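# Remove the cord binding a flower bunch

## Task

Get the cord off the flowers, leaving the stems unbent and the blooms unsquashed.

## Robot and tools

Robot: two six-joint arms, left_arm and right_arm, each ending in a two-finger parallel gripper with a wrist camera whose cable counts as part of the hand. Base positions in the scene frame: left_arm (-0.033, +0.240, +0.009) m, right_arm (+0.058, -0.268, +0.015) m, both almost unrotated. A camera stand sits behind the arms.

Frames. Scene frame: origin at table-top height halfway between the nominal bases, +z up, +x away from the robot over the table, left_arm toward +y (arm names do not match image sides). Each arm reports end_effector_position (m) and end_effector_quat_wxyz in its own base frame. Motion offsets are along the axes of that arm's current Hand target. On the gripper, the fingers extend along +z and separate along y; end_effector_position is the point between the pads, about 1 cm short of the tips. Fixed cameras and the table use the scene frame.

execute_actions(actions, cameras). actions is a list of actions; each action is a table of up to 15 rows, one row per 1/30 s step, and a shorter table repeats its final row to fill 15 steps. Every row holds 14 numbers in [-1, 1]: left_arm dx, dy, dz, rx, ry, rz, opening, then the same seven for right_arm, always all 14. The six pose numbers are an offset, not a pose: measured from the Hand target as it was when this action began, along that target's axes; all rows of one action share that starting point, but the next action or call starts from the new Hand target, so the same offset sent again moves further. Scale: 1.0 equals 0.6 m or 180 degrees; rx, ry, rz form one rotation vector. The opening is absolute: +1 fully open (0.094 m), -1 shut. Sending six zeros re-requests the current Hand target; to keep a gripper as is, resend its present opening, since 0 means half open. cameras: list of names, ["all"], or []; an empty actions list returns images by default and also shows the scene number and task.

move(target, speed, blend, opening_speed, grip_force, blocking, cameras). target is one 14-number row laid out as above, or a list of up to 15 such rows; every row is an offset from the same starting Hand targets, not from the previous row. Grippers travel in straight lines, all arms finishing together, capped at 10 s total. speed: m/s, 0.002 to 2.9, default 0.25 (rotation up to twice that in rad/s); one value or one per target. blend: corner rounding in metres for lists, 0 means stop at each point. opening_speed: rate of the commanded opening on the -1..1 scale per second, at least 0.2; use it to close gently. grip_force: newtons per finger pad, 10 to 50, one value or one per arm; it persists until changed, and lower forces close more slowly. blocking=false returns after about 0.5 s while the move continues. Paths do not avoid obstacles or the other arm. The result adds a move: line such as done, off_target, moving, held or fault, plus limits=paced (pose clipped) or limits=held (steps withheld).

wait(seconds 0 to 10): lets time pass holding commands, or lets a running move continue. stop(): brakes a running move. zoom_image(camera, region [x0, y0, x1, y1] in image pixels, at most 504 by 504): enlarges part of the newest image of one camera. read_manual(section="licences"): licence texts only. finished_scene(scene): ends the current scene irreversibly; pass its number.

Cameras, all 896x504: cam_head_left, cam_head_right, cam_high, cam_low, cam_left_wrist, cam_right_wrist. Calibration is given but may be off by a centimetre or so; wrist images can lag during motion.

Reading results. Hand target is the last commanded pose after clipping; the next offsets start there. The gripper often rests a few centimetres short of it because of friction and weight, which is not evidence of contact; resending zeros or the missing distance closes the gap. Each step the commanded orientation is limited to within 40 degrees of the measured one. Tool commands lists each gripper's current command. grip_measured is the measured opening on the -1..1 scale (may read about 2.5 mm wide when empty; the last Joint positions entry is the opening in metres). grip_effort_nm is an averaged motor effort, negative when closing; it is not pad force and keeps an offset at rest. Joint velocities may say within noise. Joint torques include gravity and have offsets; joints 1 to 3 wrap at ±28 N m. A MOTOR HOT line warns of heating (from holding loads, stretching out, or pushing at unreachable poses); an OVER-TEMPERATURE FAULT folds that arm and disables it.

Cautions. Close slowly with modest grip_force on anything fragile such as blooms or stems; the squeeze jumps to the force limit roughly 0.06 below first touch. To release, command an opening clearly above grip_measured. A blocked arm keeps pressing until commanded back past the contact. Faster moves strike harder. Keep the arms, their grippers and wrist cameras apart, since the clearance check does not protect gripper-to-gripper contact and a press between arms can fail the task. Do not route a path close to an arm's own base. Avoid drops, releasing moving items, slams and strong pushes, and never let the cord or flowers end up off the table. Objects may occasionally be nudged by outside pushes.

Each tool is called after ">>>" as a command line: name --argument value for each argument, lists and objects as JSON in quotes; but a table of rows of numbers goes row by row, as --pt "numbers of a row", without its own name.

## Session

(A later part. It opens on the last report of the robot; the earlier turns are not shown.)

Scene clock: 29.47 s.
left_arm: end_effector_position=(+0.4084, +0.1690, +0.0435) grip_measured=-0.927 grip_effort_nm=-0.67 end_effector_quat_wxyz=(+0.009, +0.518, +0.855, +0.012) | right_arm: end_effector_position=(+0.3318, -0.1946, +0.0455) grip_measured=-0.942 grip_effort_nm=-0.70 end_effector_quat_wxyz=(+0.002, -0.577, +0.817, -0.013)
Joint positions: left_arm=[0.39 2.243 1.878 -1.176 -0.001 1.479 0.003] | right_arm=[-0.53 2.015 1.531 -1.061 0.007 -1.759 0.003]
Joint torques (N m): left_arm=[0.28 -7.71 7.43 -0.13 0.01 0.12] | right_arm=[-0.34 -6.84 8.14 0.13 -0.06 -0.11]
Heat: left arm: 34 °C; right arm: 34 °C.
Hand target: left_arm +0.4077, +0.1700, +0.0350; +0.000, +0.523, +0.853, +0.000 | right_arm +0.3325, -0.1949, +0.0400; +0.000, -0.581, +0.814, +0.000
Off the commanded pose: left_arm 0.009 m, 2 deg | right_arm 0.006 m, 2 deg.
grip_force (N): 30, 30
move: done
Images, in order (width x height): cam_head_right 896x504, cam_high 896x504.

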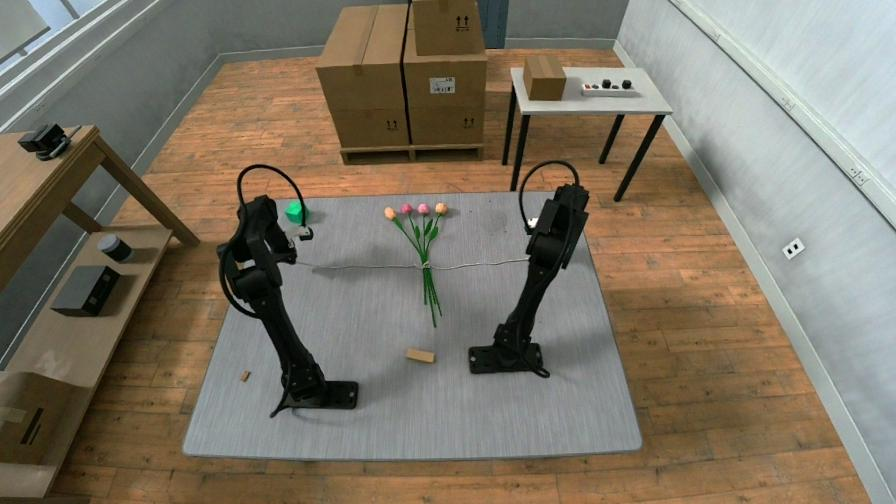

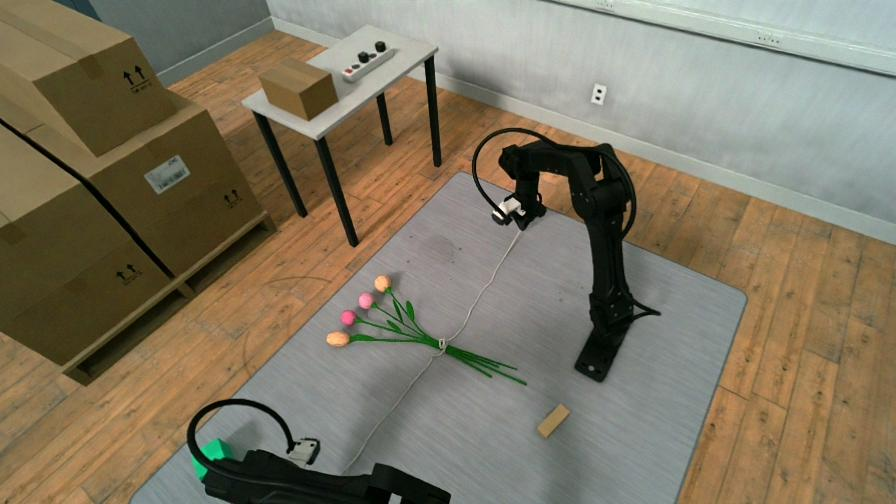

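>>> move --target '[0.0290, 0.0160, 0, 0, 0, 0, -1, 0.0300, -0.0115, 0, 0, 0, 0, -1]' --speed 0.05 --cameras '["cam_high", "cam_head_right"]'

>>> zoom_image --camera "cam_high" --region '[400, 310, 490, 380]'

>>> zoom_image --camera "cam_head_right" --region '[380, 235, 470, 295]'

Scene clock: 30.90 s.
left_arm: end_effector_position=(+0.4091, +0.1890, +0.0440) grip_measured=-0.927 grip_effort_nm=-0.67 end_effector_quat_wxyz=(+0.008, +0.518, +0.855, +0.013) | right_arm: end_effector_position=(+0.3326, -0.2142, +0.0463) grip_measured=-0.942 grip_effort_nm=-0.70 end_effector_quat_wxyz=(+0.002, -0.576, +0.817, -0.014)
Joint positions: left_arm=[0.43 2.281 1.945 -1.204 -0.001 1.52 0.003] | right_arm=[-0.571 2.055 1.593 -1.081 0.007 -1.8 0.003]
Joint torques (N m): left_arm=[0.27 -7.95 7.47 -0.15 0.01 0.13] | right_arm=[-0.27 -7.1 8.2 0.12 -0.07 -0.08]
Heat: left arm: 34 °C; right arm: 34 °C.
Hand target: left_arm +0.4083, +0.1898, +0.0349; +0.000, +0.523, +0.852, +0.000 | right_arm +0.3332, -0.2142, +0.0401; +0.000, -0.581, +0.814, +0.000
Off the commanded pose: left_arm 0.009 m, 2 deg | right_arm 0.006 m, 2 deg.
grip_force (N): 30, 30
move: done
Images, in order (width x height): cam_head_right 896x504, cam_high 896x504.

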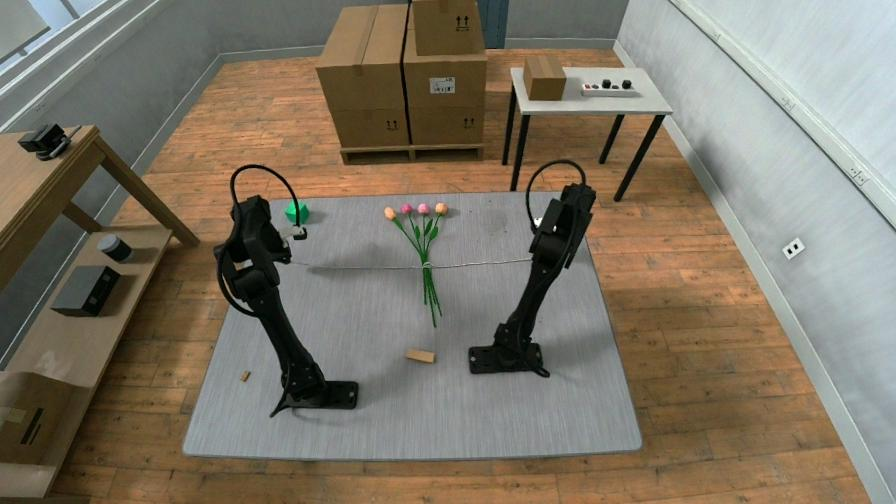

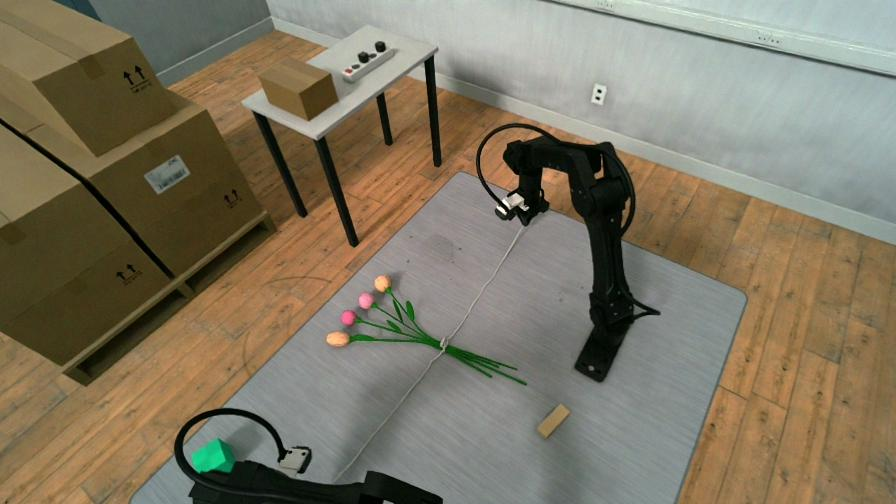

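Scaled by 5.600 from the camera's 896x504 image, which has a finer 1280x720 frame.

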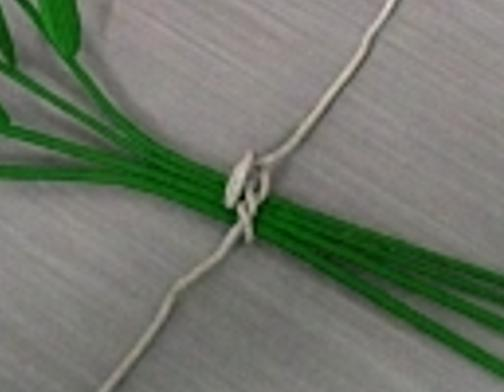

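Scaled by 5.600 from the camera's 896x504 image, which has a finer 1280x720 frame.

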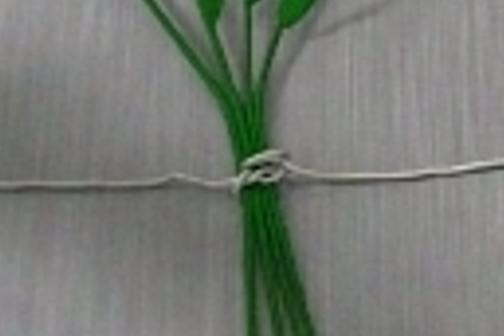

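>>> move --target '[0.0500, 0.0280, 0, 0, 0, 0, -1, 0.0550, -0.0200, 0, 0, 0, 0, -1]' --speed 0.05 --cameras '["cam_high", "cam_head_right"]'

>>> zoom_image --camera "cam_high" --region '[400, 310, 490, 380]'

>>> zoom_image --camera "cam_head_right" --region '[380, 235, 470, 295]'

Scene clock: 32.60 s.
left_arm: end_effector_position=(+0.4113, +0.2232, +0.0452) grip_measured=-0.927 grip_effort_nm=-0.67 end_effector_quat_wxyz=(+0.008, +0.519, +0.855, +0.014) | right_arm: end_effector_position=(+0.3338, -0.2493, +0.0476) grip_measured=-0.942 grip_effort_nm=-0.70 end_effector_quat_wxyz=(+0.001, -0.577, +0.817, -0.015)
Joint positions: left_arm=[0.495 2.363 2.09 -1.265 -0.001 1.585 0.003] | right_arm=[-0.641 2.134 1.719 -1.126 0.007 -1.87 0.003]
Joint torques (N m): left_arm=[0.39 -8.34 7.47 -0.12 0.02 0.12] | right_arm=[-0.38 -7.6 8.27 0.12 -0.07 -0.12]
Heat: left arm: 34 °C; right arm: 34 °C.
Hand target: left_arm +0.4096, +0.2241, +0.0349; +0.000, +0.523, +0.852, +0.000 | right_arm +0.3339, -0.2493, +0.0400; +0.000, -0.581, +0.814, +0.000
Off the commanded pose: left_arm 0.010 m, 2 deg | right_arm 0.008 m, 2 deg.
grip_force (N): 30, 30
move: done
Images, in order (width x height): cam_head_right 896x504, cam_high 896x504.

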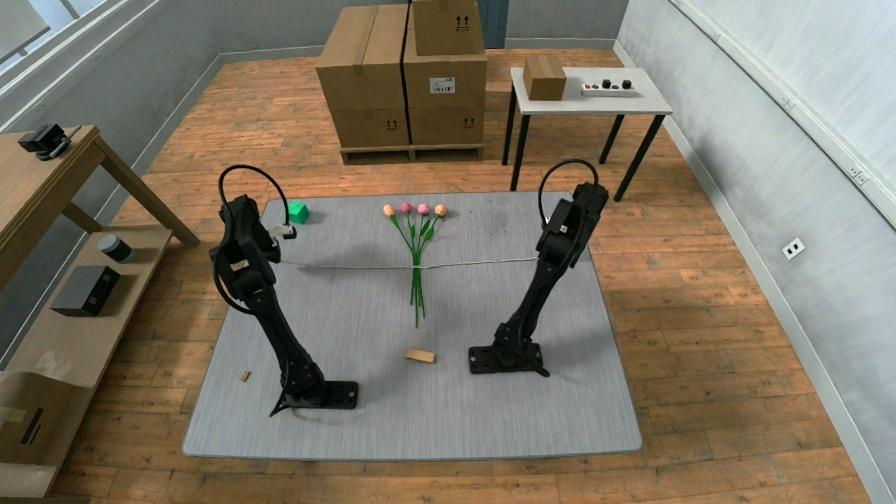

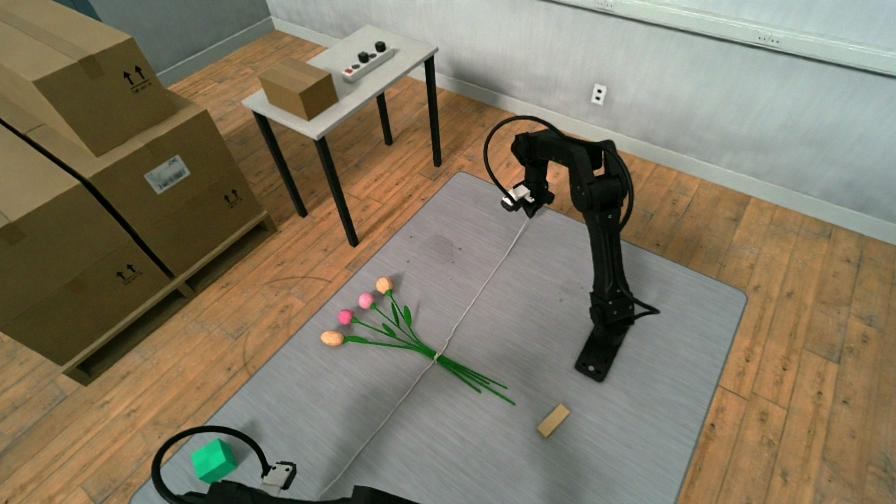

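Scaled by 5.600 from the camera's 896x504 image, which has a finer 1280x720 frame.

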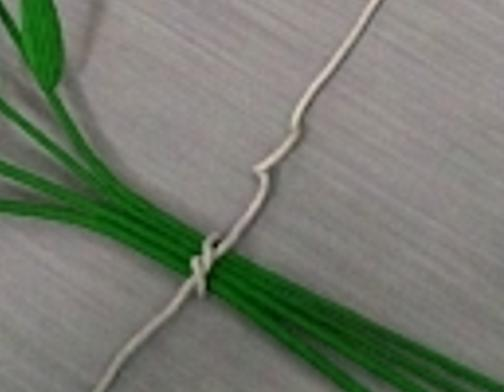

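Scaled by 5.600 from the camera's 896x504 image, which has a finer 1280x720 frame.

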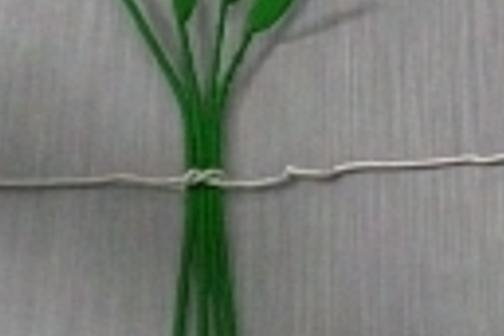

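>>> move --pt "-0.0650 -0.1822 0 0 0 0 -1 -0.0958 0.1280 0 0 0 0 -1" --pt "-0.0650 -0.1822 0.0682 0 0 0 -1 -0.0958 0.1280 0.0733 0 0 0 -1" --speed 0.12 --cameras '["cam_high", "cam_head_right"]'

Scene clock: 41.30 s.
left_arm: end_effector_position=(+0.3325, +0.1430, +0.0043) grip_measured=-0.927 grip_effort_nm=-0.67 end_effector_quat_wxyz=(+0.006, +0.523, +0.852, +0.009) | right_arm: end_effector_position=(+0.2835, -0.1755, +0.0071) grip_measured=-0.942 grip_effort_nm=-0.70 end_effector_quat_wxyz=(+0.003, -0.583, +0.812, -0.017)
Joint positions: left_arm=[0.403 1.99 1.32 -0.879 -0.001 1.504 0.003] | right_arm=[-0.553 1.877 1.173 -0.833 0.007 -1.799 0.003]
Joint torques (N m): left_arm=[-0.35 -6.35 4.45 0.14 0.01 -0.06] | right_arm=[0.46 -5.71 5.12 0.34 -0.06 0.13]
Heat: left arm: 35 °C; right arm: 34 °C.
Hand target: left_arm +0.3299, +0.1398, -0.0060; +0.000, +0.523, +0.852, +0.000 | right_arm +0.2799, -0.1701, -0.0039; +0.000, -0.581, +0.814, +0.000
Off the commanded pose: left_arm 0.011 m, 1 deg | right_arm 0.013 m, 2 deg.
grip_force (N): 30, 30
move: off_target (left_arm, right_arm)
Images, in order (width x height): cam_head_right 896x504, cam_high 896x504.

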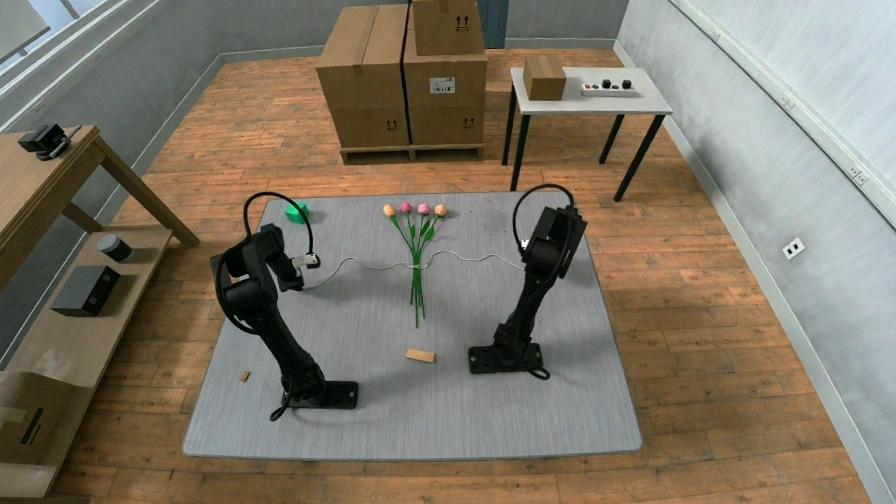

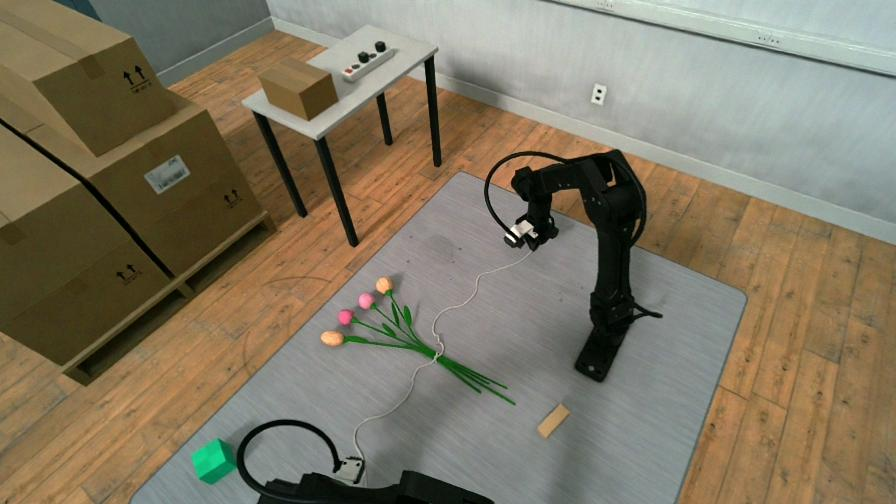

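>>> move --pt "0 0 0 0 0 0 -0.5 0 0 0 0 0 0 -0.5" --pt "0 0 -0.10 0 0 0 -0.5 0 0 -0.10 0 0 0 -0.5" --speed 0.15 --opening_speed 1.0 --grip_force 30 --cameras '["cam_high", "cam_head_right", "cam_left_wrist", "cam_right_wrist"]'

Scene clock: 43.77 s.
left_arm: end_effector_position=(+0.3259, +0.1402, +0.0396) grip_measured=-0.502 grip_effort_nm=0.07 end_effector_quat_wxyz=(-0.009, +0.523, +0.852, -0.012) | right_arm: end_effector_position=(+0.2756, -0.1706, +0.0426) grip_measured=-0.502 grip_effort_nm=0.06 end_effector_quat_wxyz=(-0.009, -0.583, +0.812, +0.012)
Joint positions: left_arm=[0.403 1.962 1.43 -1.068 -0.001 1.503 0.023] | right_arm=[-0.553 1.847 1.286 -1.038 0.007 -1.798 0.023]
Joint torques (N m): left_arm=[-0.32 -10.21 6.72 -0.24 0.01 -0.05] | right_arm=[0.42 -9.92 7.45 -0.01 -0.07 0.12]
Heat: left arm: 34 °C; right arm: 34 °C.
Hand target: left_arm +0.3299, +0.1398, +0.0540; +0.000, +0.523, +0.852, +0.000 | right_arm +0.2799, -0.1701, +0.0561; +0.000, -0.581, +0.814, +0.000
Off the commanded pose: left_arm 0.015 m, 2 deg | right_arm 0.014 m, 2 deg.
grip_force (N): 30, 30
move: off_target (left_arm, right_arm)
camera_calibration:
cam_left_wrist: T_world_to_cam=[[-0.875293, -0.477499, 0.0765288, 0.34047], [-0.390945, 0.791832, 0.469216, 0.0271429], [-0.284649, 0.380783, -0.879761, 0.193856], [0, 0, 0, 1]] pos_world=[0.363803, 0.0672646, 0.131755]
cam_right_wrist: T_world_to_cam=[[0.958603, -0.284677, -0.00628913, -0.322212], [-0.256869, -0.874074, 0.412327, -0.0575215], [-0.122877, -0.393643, -0.911014, 0.125752], [0, 0, 0, 1]] pos_world=[0.30955, -0.0925028, 0.136253]
Images, in order (width x height): cam_head_right 896x504, cam_high 896x504, cam_left_wrist 896x504, cam_right_wrist 896x504.

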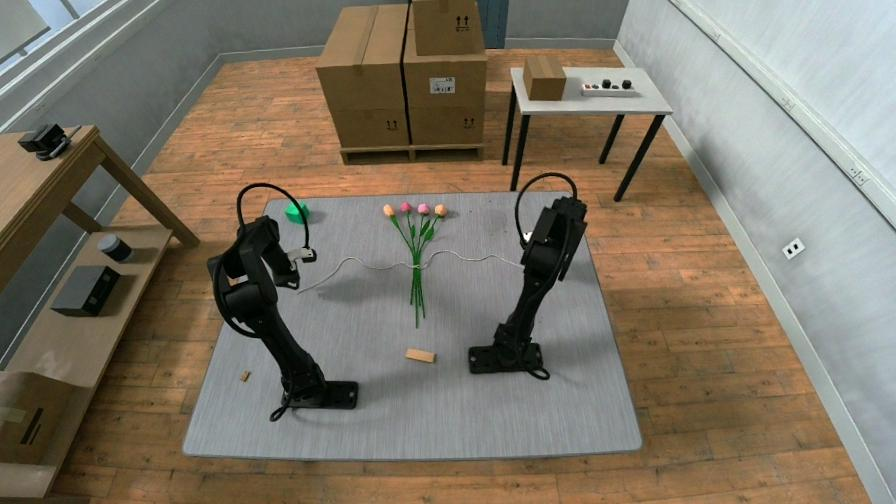

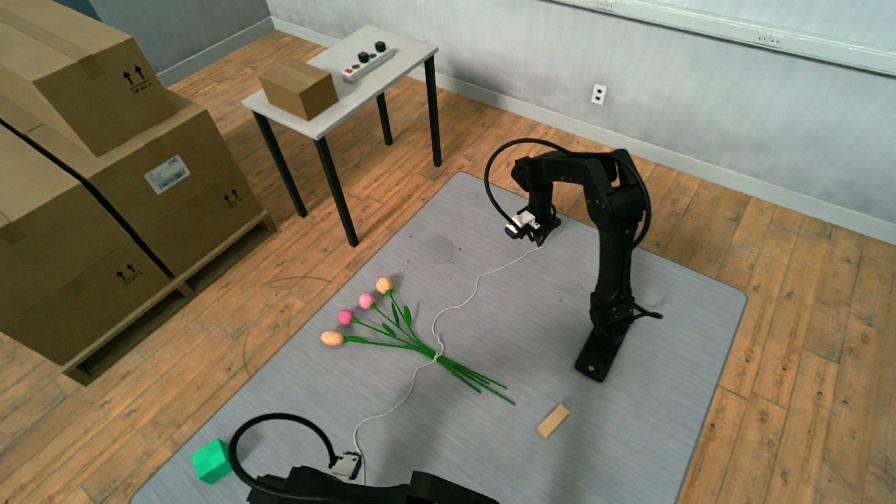

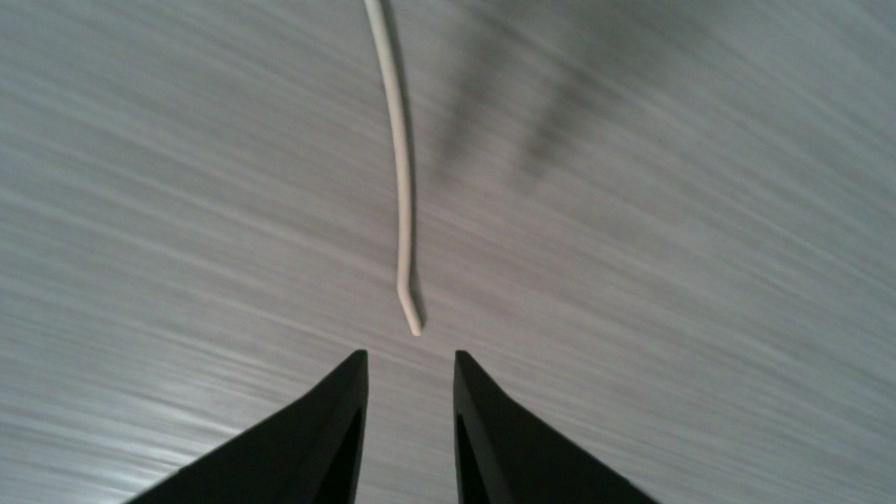

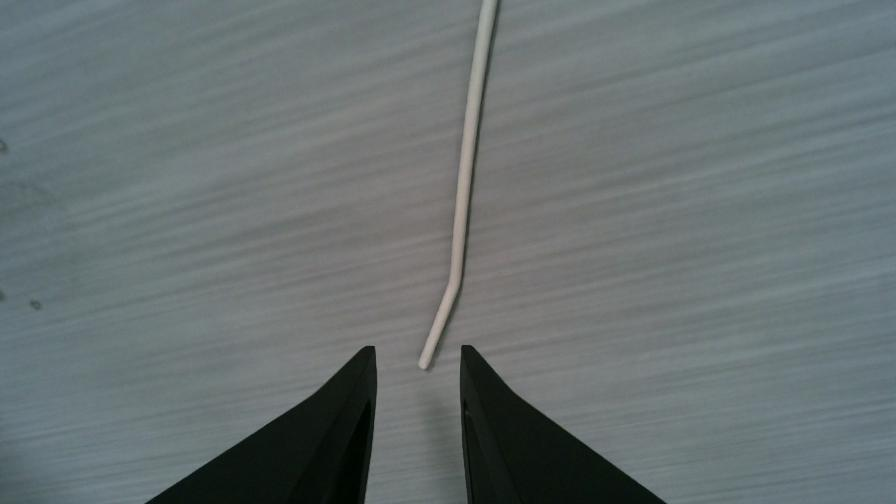

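>>> move --target '[-0.2606, -0.0011, -0.0767, 0, 0, -0.839, -0.5, -0.7000, 0.2052, -0.1065, 0, 0, 0.4056, -0.15]' --speed 0.35 --cameras '["cam_head_right", "cam_left_wrist", "cam_right_wrist"]'

Scene clock: 50.10 s.
left_arm: end_effector_position=(+0.3997, +0.0008, +0.1055) grip_measured=-0.502 grip_effort_nm=0.07 end_effector_quat_wxyz=(-0.008, +0.692, -0.722, +0.012) | right_arm: end_effector_position=(+0.2971, +0.2645, +0.1255) grip_measured=-0.152 grip_effort_nm=0.06 end_effector_quat_wxyz=(+0.007, +0.010, +1.000, +0.004)
Joint positions: left_arm=[0.002 2.046 1.816 -1.313 0.006 -1.526 0.023] | right_arm=[0.726 2.054 1.908 -1.408 0.003 0.747 0.04]
Joint torques (N m): left_arm=[-0.28 -6.6 7.43 -0.15 -0.07 -0.11] | right_arm=[-0.08 -7.24 8.43 0.14 -0.01 0.18]
Heat: left arm: 35 °C; right arm: 34 °C.
Hand target: left_arm +0.4002, +0.0003, +0.1000; +0.000, +0.695, -0.719, +0.000 | right_arm +0.2998, +0.2671, +0.1200; +0.000, +0.017, +1.000, +0.000
Off the commanded pose: left_arm 0.006 m, 2 deg | right_arm 0.007 m, 1 deg.
grip_force (N): 30, 30
move: done
camera_calibration:
cam_left_wrist: T_world_to_cam=[[0.997032, -0.0137166, 0.075763, -0.415227], [-0.0478846, -0.88102, 0.47065, -0.000494605], [0.060293, -0.472881, -0.879061, 0.188684], [0, 0, 0, 1]] pos_world=[0.402594, 0.0830936, 0.197556]
cam_right_wrist: T_world_to_cam=[[0.0159816, -0.999767, 0.0145316, 0.248039], [-0.916468, -0.00883592, 0.40001, 0.262848], [-0.399788, -0.0197106, -0.916396, 0.359182], [0, 0, 0, 1]] pos_world=[0.380524, 0.257384, 0.220407]
Images, in order (width x height): cam_head_right 896x504, cam_left_wrist 896x504, cam_right_wrist 896x504.

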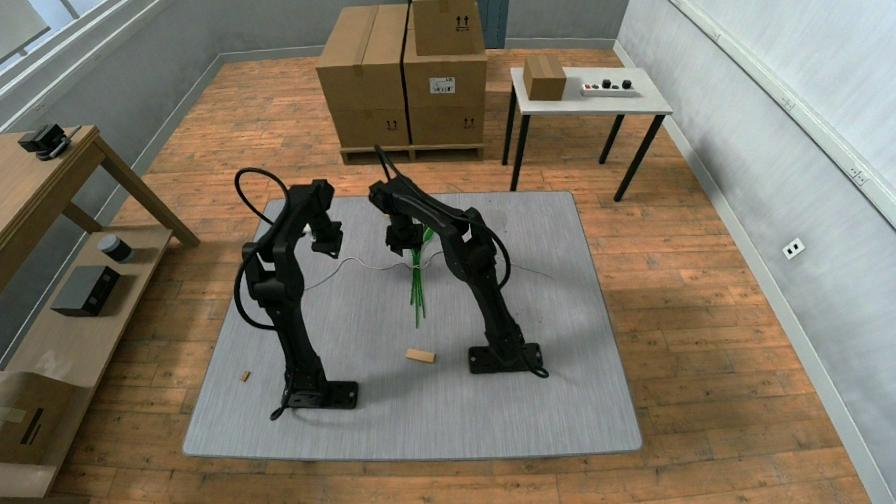

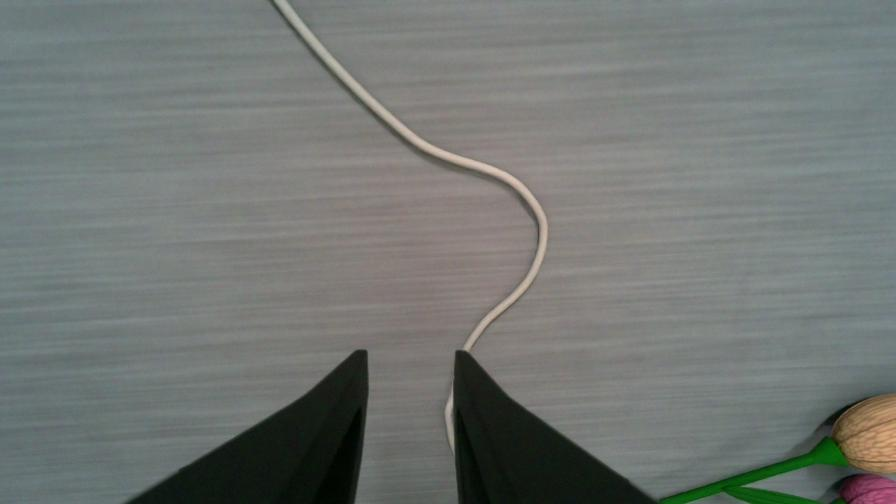

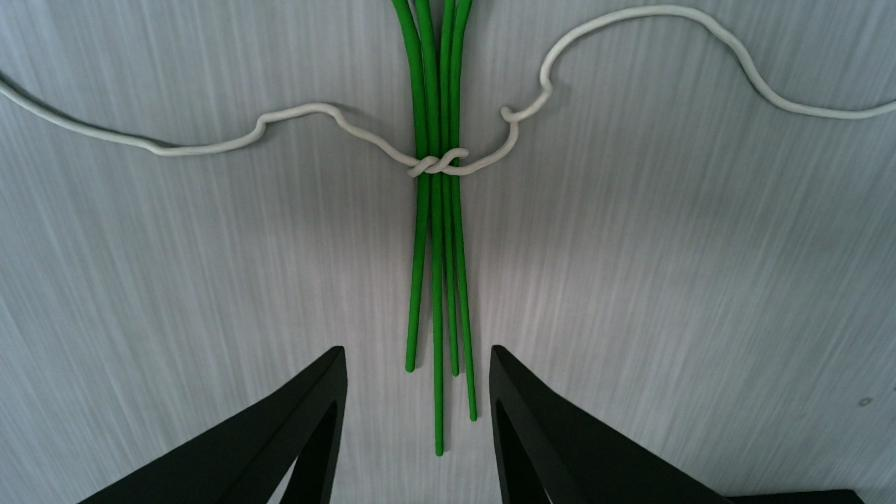

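>>> move --target '[0.1607, -0.0460, 0.0667, 0, 0, 0.0889, -0.5, 0.0236, -0.0210, 0.2017, 0, 0, 0, -0.15]' --speed 0.12 --cameras '["cam_left_wrist", "cam_right_wrist"]'

Scene clock: 55.60 s.
left_arm: end_effector_position=(+0.4184, -0.0971, +0.0674) grip_measured=-0.502 grip_effort_nm=0.07 end_effector_quat_wxyz=(-0.002, -0.591, +0.807, -0.004) | right_arm: end_effector_position=(+0.2877, +0.2561, +0.0118) grip_measured=-0.152 grip_effort_nm=0.06 end_effector_quat_wxyz=(+0.010, +0.011, +1.000, +0.007)
Joint positions: left_arm=[-0.227 2.206 1.914 -1.274 0.008 -1.491 0.023] | right_arm=[0.726 2.058 1.455 -0.944 0.003 0.749 0.04]
Joint torques (N m): left_arm=[0.03 -7.65 7.35 0.06 -0.09 0.06] | right_arm=[0.09 -7.17 5.44 0.44 -0.02 0.16]
Heat: left arm: 35 °C; right arm: 33 °C.
Hand target: left_arm +0.4244, -0.0971, +0.0602; +0.000, -0.588, +0.809, +0.000 | right_arm +0.2852, +0.2551, -0.0011; +0.000, +0.017, +1.000, +0.000
Off the commanded pose: left_arm 0.009 m, 1 deg | right_arm 0.013 m, 2 deg.
grip_force (N): 30, 30
move: off_target (right_arm)
camera_calibration:
cam_left_wrist: T_world_to_cam=[[0.960391, -0.273678, 0.0524277, -0.440578], [-0.265227, -0.840086, 0.473191, 0.0268503], [-0.0854582, -0.468354, -0.879398, 0.169176], [0, 0, 0, 1]] pos_world=[0.444706, -0.0187857, 0.159166]
cam_right_wrist: T_world_to_cam=[[0.0136957, -0.999861, 0.00946881, 0.242238], [-0.91876, -0.00884676, 0.394716, 0.300375], [-0.394578, -0.0141055, -0.918754, 0.248231], [0, 0, 0, 1]] pos_world=[0.370601, 0.248363, 0.107207]
Images, in order (width x height): cam_left_wrist 896x504, cam_right_wrist 896x504.

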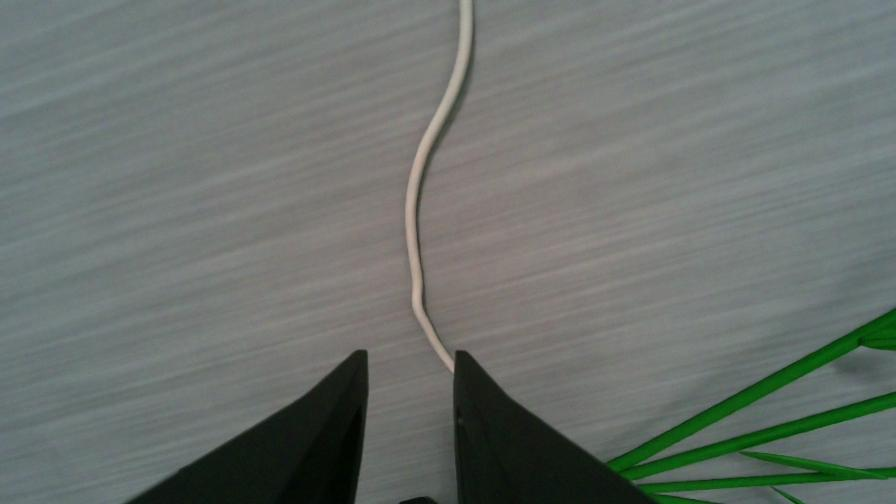

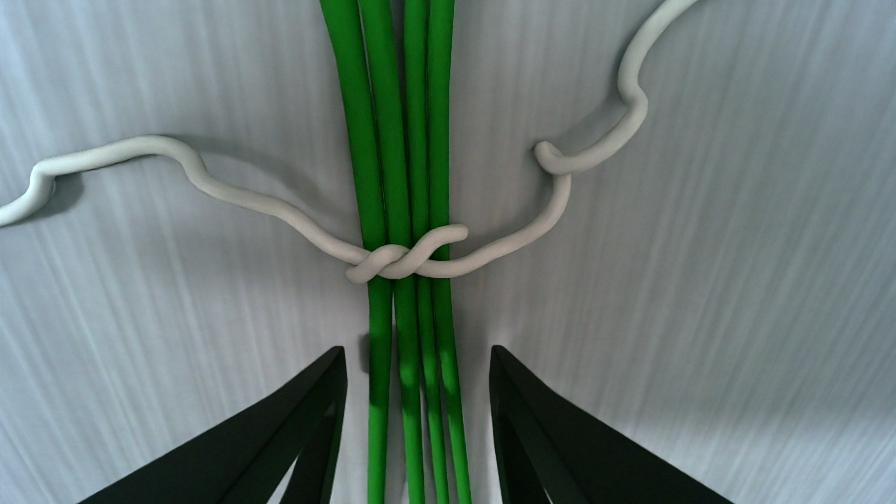

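>>> move --target '[0, 0, 0, 0, 0, 0, -0.5, 0, 0, 0, 0, 0, 0, -0.55]' --opening_speed 0.3 --grip_force '[30, 10]' --cameras '["cam_right_wrist"]'

Scene clock: 59.30 s.
left_arm: end_effector_position=(+0.4184, -0.0971, +0.0674) grip_measured=-0.502 grip_effort_nm=0.07 end_effector_quat_wxyz=(-0.002, -0.591, +0.807, -0.004) | right_arm: end_effector_position=(+0.2879, +0.2563, +0.0118) grip_measured=-0.548 grip_effort_nm=-0.13 end_effector_quat_wxyz=(+0.010, +0.011, +1.000, +0.007)
Joint positions: left_arm=[-0.227 2.206 1.914 -1.274 0.008 -1.491 0.023] | right_arm=[0.726 2.058 1.455 -0.943 0.003 0.749 0.021]
Joint torques (N m): left_arm=[0.02 -7.65 7.36 0.06 -0.08 0.06] | right_arm=[0.1 -7.19 5.42 0.39 -0.01 0.16]
Heat: left arm: 35 °C; right arm: 33 °C.
Hand target: left_arm +0.4244, -0.0971, +0.0602; +0.000, -0.588, +0.809, +0.000 | right_arm +0.2852, +0.2551, -0.0011; +0.000, +0.017, +1.000, +0.000
Off the commanded pose: left_arm 0.009 m, 1 deg | right_arm 0.013 m, 2 deg.
grip_force (N): 30, 10
move: off_target (right_arm)
camera_calibration:
cam_right_wrist: T_world_to_cam=[[0.0136621, -0.999869, 0.00871763, 0.242429], [-0.919076, -0.00912321, 0.393976, 0.30073], [-0.393844, -0.0133947, -0.91908, 0.247857], [0, 0, 0, 1]] pos_world=[0.370698, 0.24846, 0.107206]
Images, in order (width x height): cam_right_wrist 896x504.

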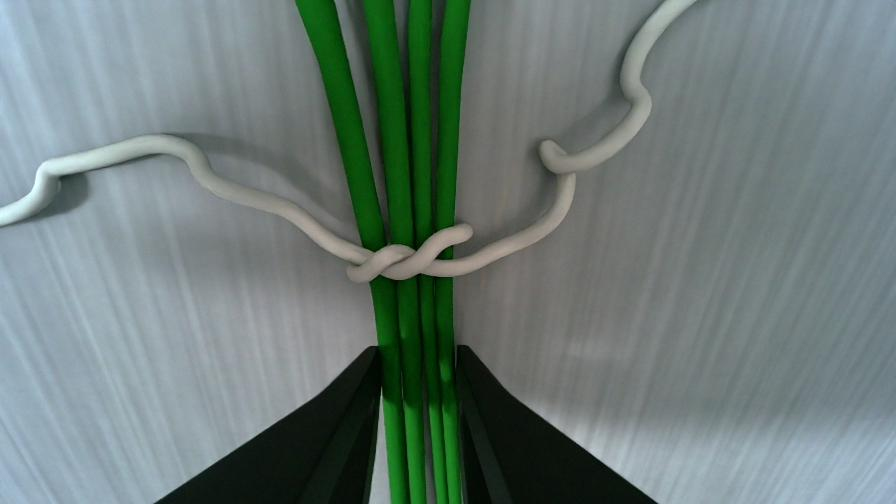

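>>> move --pt "0.0043 0.0188 0.127 0 0 0 -0.5 0 0 0 0 0 0 -0.58" --pt "0.0043 0.0188 0.127 0 0 0 -1 0 0 0 0 0 0 -0.58" --opening_speed 0.6 --speed 0.08 --grip_force '[30, 10]' --cameras '["cam_left_wrist", "cam_right_wrist"]'

Scene clock: 68.17 s.
left_arm: end_effector_position=(+0.4172, -0.0970, +0.0026) grip_measured=-0.926 grip_effort_nm=-0.62 end_effector_quat_wxyz=(+0.007, -0.590, +0.807, -0.015) | right_arm: end_effector_position=(+0.2879, +0.2563, +0.0118) grip_measured=-0.577 grip_effort_nm=-0.17 end_effector_quat_wxyz=(+0.010, +0.011, +1.000, +0.007)
Joint positions: left_arm=[-0.227 2.22 1.675 -0.992 0.009 -1.491 0.003] | right_arm=[0.726 2.058 1.455 -0.943 0.003 0.749 0.02]
Joint torques (N m): left_arm=[-0.28 -7.31 4.41 0.25 -0.09 0.03] | right_arm=[0.1 -7.16 5.44 0.39 -0.01 0.15]
Heat: left arm: 35 °C; right arm: 33 °C.
Hand target: left_arm +0.4128, -0.0961, -0.0161; +0.000, -0.588, +0.809, +0.000 | right_arm +0.2852, +0.2550, -0.0011; +0.000, +0.017, +1.000, +0.000
Off the commanded pose: left_arm 0.019 m, 2 deg | right_arm 0.013 m, 2 deg.
grip_force (N): 30, 10
move: off_target (left_arm, right_arm); target 2's new opening was sent with left_arm's hand 0.019 m and 2 deg from that target
camera_calibration:
cam_left_wrist: T_world_to_cam=[[0.958444, -0.273563, 0.0809269, -0.435279], [-0.278607, -0.836564, 0.471739, 0.063218], [-0.0613499, -0.474682, -0.878016, 0.101537], [0, 0, 0, 1]] pos_world=[0.441032, -0.0179923, 0.0945545]
cam_right_wrist: T_world_to_cam=[[0.0136621, -0.999869, 0.00871763, 0.242429], [-0.919076, -0.00912321, 0.393976, 0.30073], [-0.393844, -0.0133947, -0.91908, 0.247857], [0, 0, 0, 1]] pos_world=[0.370698, 0.24846, 0.107206]
Images, in order (width x height): cam_left_wrist 896x504, cam_right_wrist 896x504.

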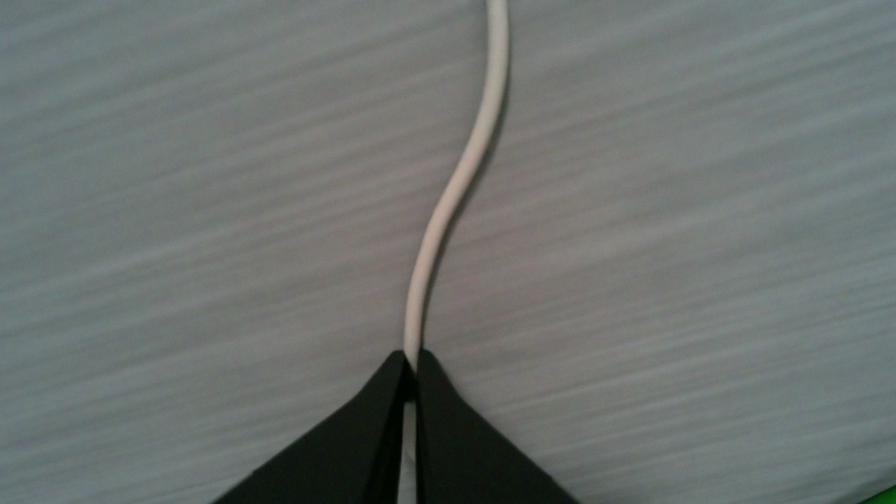

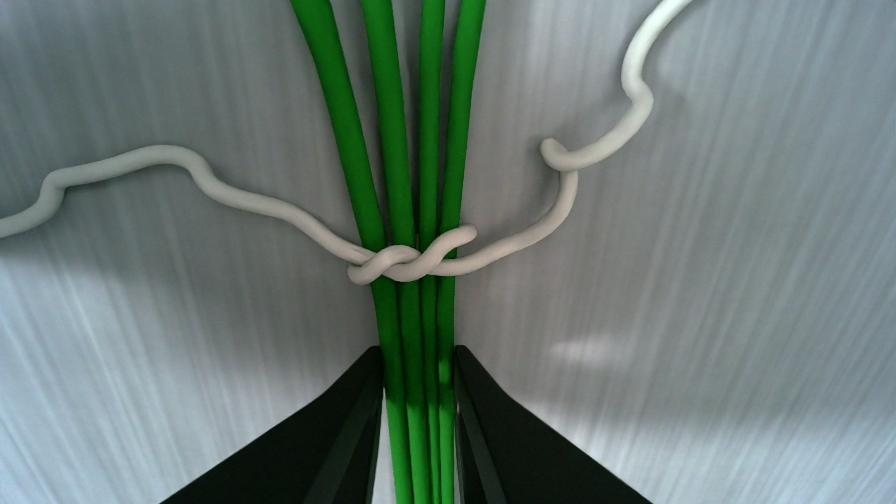

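>>> move --pt "0 0 -0.0935 0 0 0 -1 0 0 0 0 0 0 -0.58" --pt "-0.0532 0.0310 -0.3018 0 0.167 0 -1 0 0 0 0 0 0 -0.58" --blend '[0.02, 0]' --speed 0.08 --cameras '["cam_head_right", "cam_left_wrist", "cam_right_wrist"]'

Scene clock: 74.93 s.
left_arm: end_effector_position=(+0.4126, -0.0621, +0.1498) grip_measured=-0.928 grip_effort_nm=-0.67 end_effector_quat_wxyz=(-0.154, -0.587, +0.771, -0.194) | right_arm: end_effector_position=(+0.2897, +0.2609, +0.0120) grip_measured=-0.577 grip_effort_nm=-0.17 end_effector_quat_wxyz=(+0.012, +0.011, +1.000, +0.018)
Joint positions: left_arm=[0.056 2.173 2.101 -1.54 0.499 -1.235 0.003] | right_arm=[0.726 2.058 1.455 -0.925 -0.01 0.749 0.02]
Joint torques (N m): left_arm=[0.66 -13.03 4.6 -0.26 0.34 0.08] | right_arm=[0.1 -7.2 5.5 0.25 0.13 0.15]
Heat: left arm: 35 °C; right arm: 32 °C.
Hand target: left_arm +0.4051, -0.0600, +0.1649; -0.210, -0.568, +0.781, -0.152 | right_arm +0.2853, +0.2551, -0.0011; +0.000, +0.017, +1.000, +0.000
Off the commanded pose: left_arm 0.017 m, 8 deg | right_arm 0.015 m, 3 deg.
joint sent to its limit (left arm) — joint 4 (wrist pitch), lower limit. The joint targets are off in orientation, not in position.
grip_force (N): 30, 10
move: off_target (left_arm, right_arm)
camera_calibration:
cam_left_wrist: T_world_to_cam=[[0.971405, -0.187472, 0.145696, -0.442968], [-0.224448, -0.524943, 0.82101, -0.0336142], [-0.0774346, -0.830234, -0.55201, 0.182684], [0, 0, 0, 1]] pos_world=[0.436903, 0.0509809, 0.19298]
cam_right_wrist: T_world_to_cam=[[0.0141079, -0.999825, -0.0122731, 0.247218], [-0.920953, -0.0177733, 0.389268, 0.305167], [-0.389418, 0.00581123, -0.921043, 0.242481], [0, 0, 0, 1]] pos_world=[0.371983, 0.25119, 0.107578]
Images, in order (width x height): cam_head_right 896x504, cam_left_wrist 896x504, cam_right_wrist 896x504.

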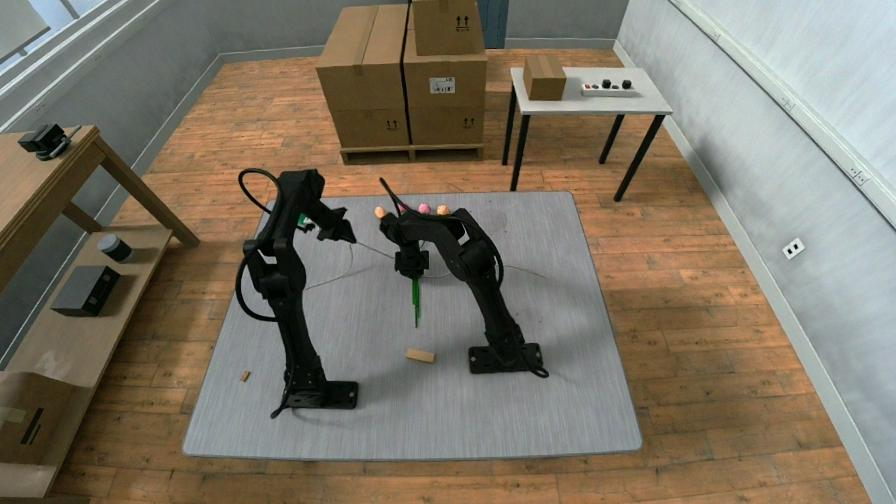

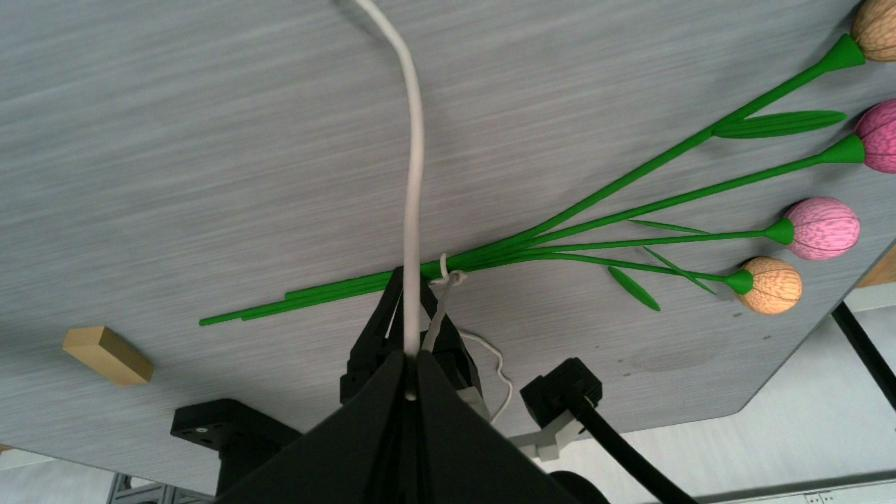

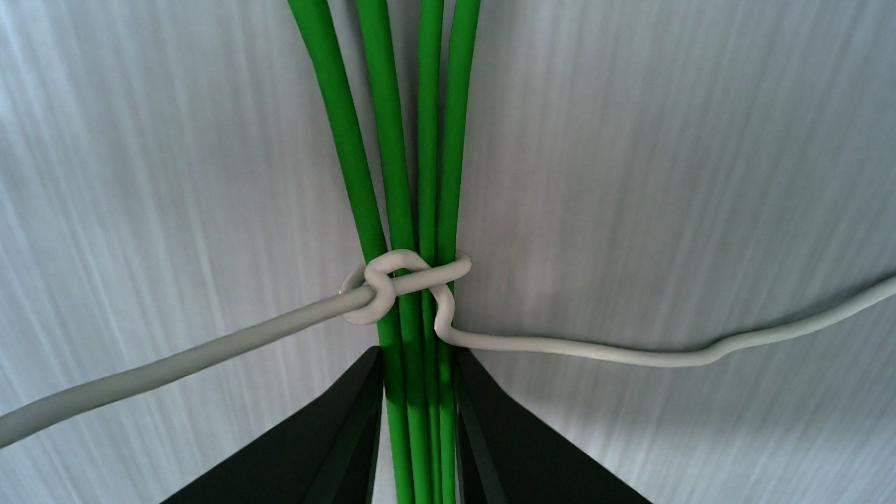

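>>> move --pt "-0.0949 0.0493 -0.0839 0 0 0 -1 0 0 0 0 0 0 -0.58" --pt "-0.1958 0.1221 -0.1422 0 0 0 -1 0 0 0 0 0 0 -0.58" --blend '[0.02, 0]' --speed 0.07 --cameras '["cam_head_right", "cam_left_wrist", "cam_right_wrist"]'

Scene clock: 79.17 s.
left_arm: end_effector_position=(+0.3874, +0.0973, +0.1661) grip_measured=-0.928 grip_effort_nm=-0.67 end_effector_quat_wxyz=(-0.060, -0.610, +0.761, -0.213) | right_arm: end_effector_position=(+0.2898, +0.2616, +0.0120) grip_measured=-0.577 grip_effort_nm=-0.17 end_effector_quat_wxyz=(+0.012, +0.011, +1.000, +0.020)
Joint positions: left_arm=[0.44 2.083 2.043 -1.55 0.446 -0.908 0.003] | right_arm=[0.726 2.058 1.455 -0.923 -0.012 0.749 0.02]
Joint torques (N m): left_arm=[0.55 -12.45 4.86 -0.13 0.07 0.11] | right_arm=[0.1 -7.21 5.5 0.23 0.15 0.14]
Heat: left arm: 35 °C; right arm: 32 °C.
Hand target: left_arm +0.3800, +0.1000, +0.1799; -0.210, -0.568, +0.781, -0.152 | right_arm +0.2852, +0.2550, -0.0011; +0.000, +0.017, +1.000, +0.000
Off the commanded pose: left_arm 0.016 m, 19 deg | right_arm 0.015 m, 3 deg.
joint sent to its limit (left arm) — joint 4 (wrist pitch), lower limit. The joint targets are off in orientation, not in position.
grip_force (N): 30, 10
move: off_target (left_arm, right_arm)
camera_calibration:
cam_left_wrist: T_world_to_cam=[[0.951591, -0.119594, 0.283145, -0.412659], [-0.295083, -0.61328, 0.732676, 0.0816713], [0.086023, -0.78076, -0.618882, 0.265093], [0, 0, 0, 1]] pos_world=[0.393978, 0.20771, 0.221065]
cam_right_wrist: T_world_to_cam=[[0.0142024, -0.999781, -0.0153995, 0.247895], [-0.921005, -0.0190764, 0.389083, 0.305726], [-0.389292, 0.0086571, -0.921074, 0.241792], [0, 0, 0, 1]] pos_world=[0.372182, 0.251579, 0.107573]
Images, in order (width x height): cam_head_right 896x504, cam_left_wrist 896x504, cam_right_wrist 896x504.

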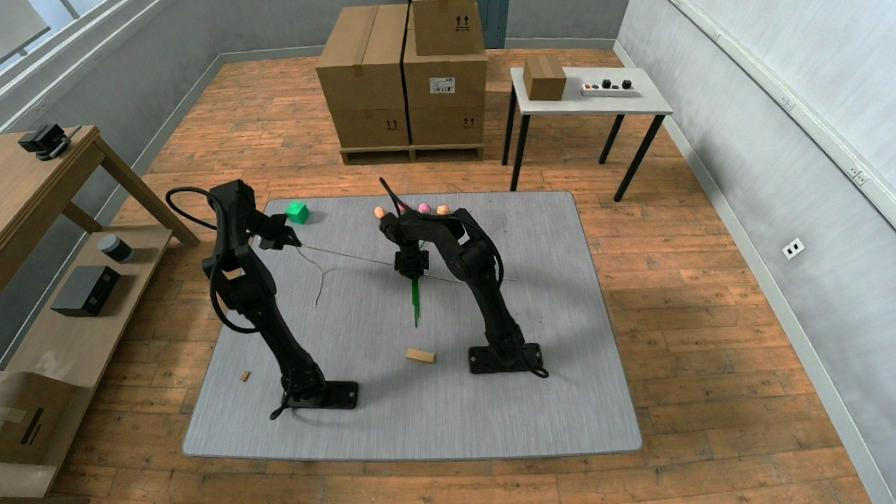

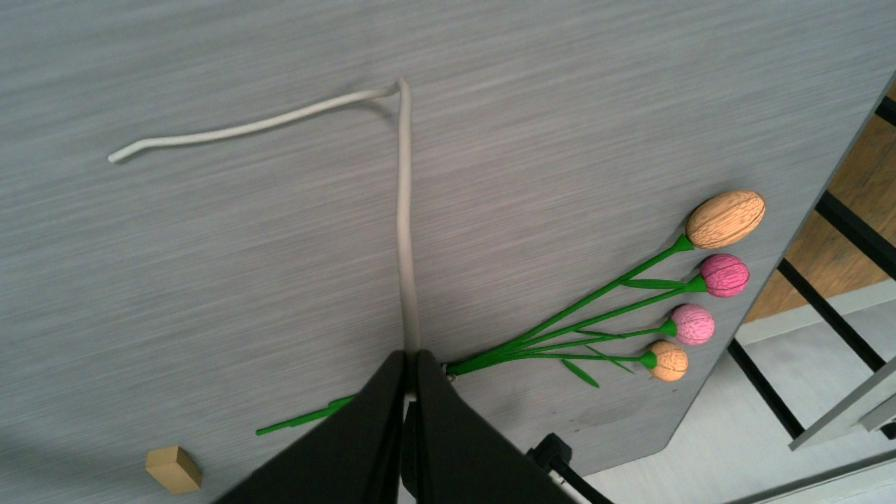

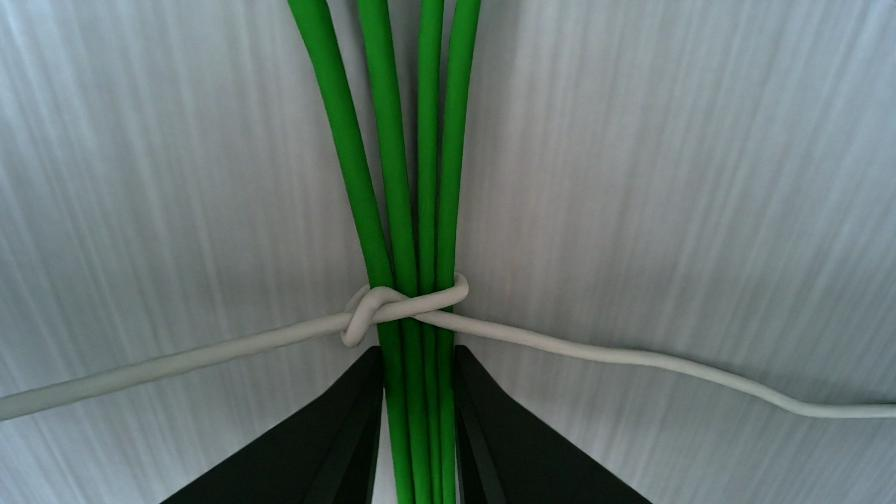

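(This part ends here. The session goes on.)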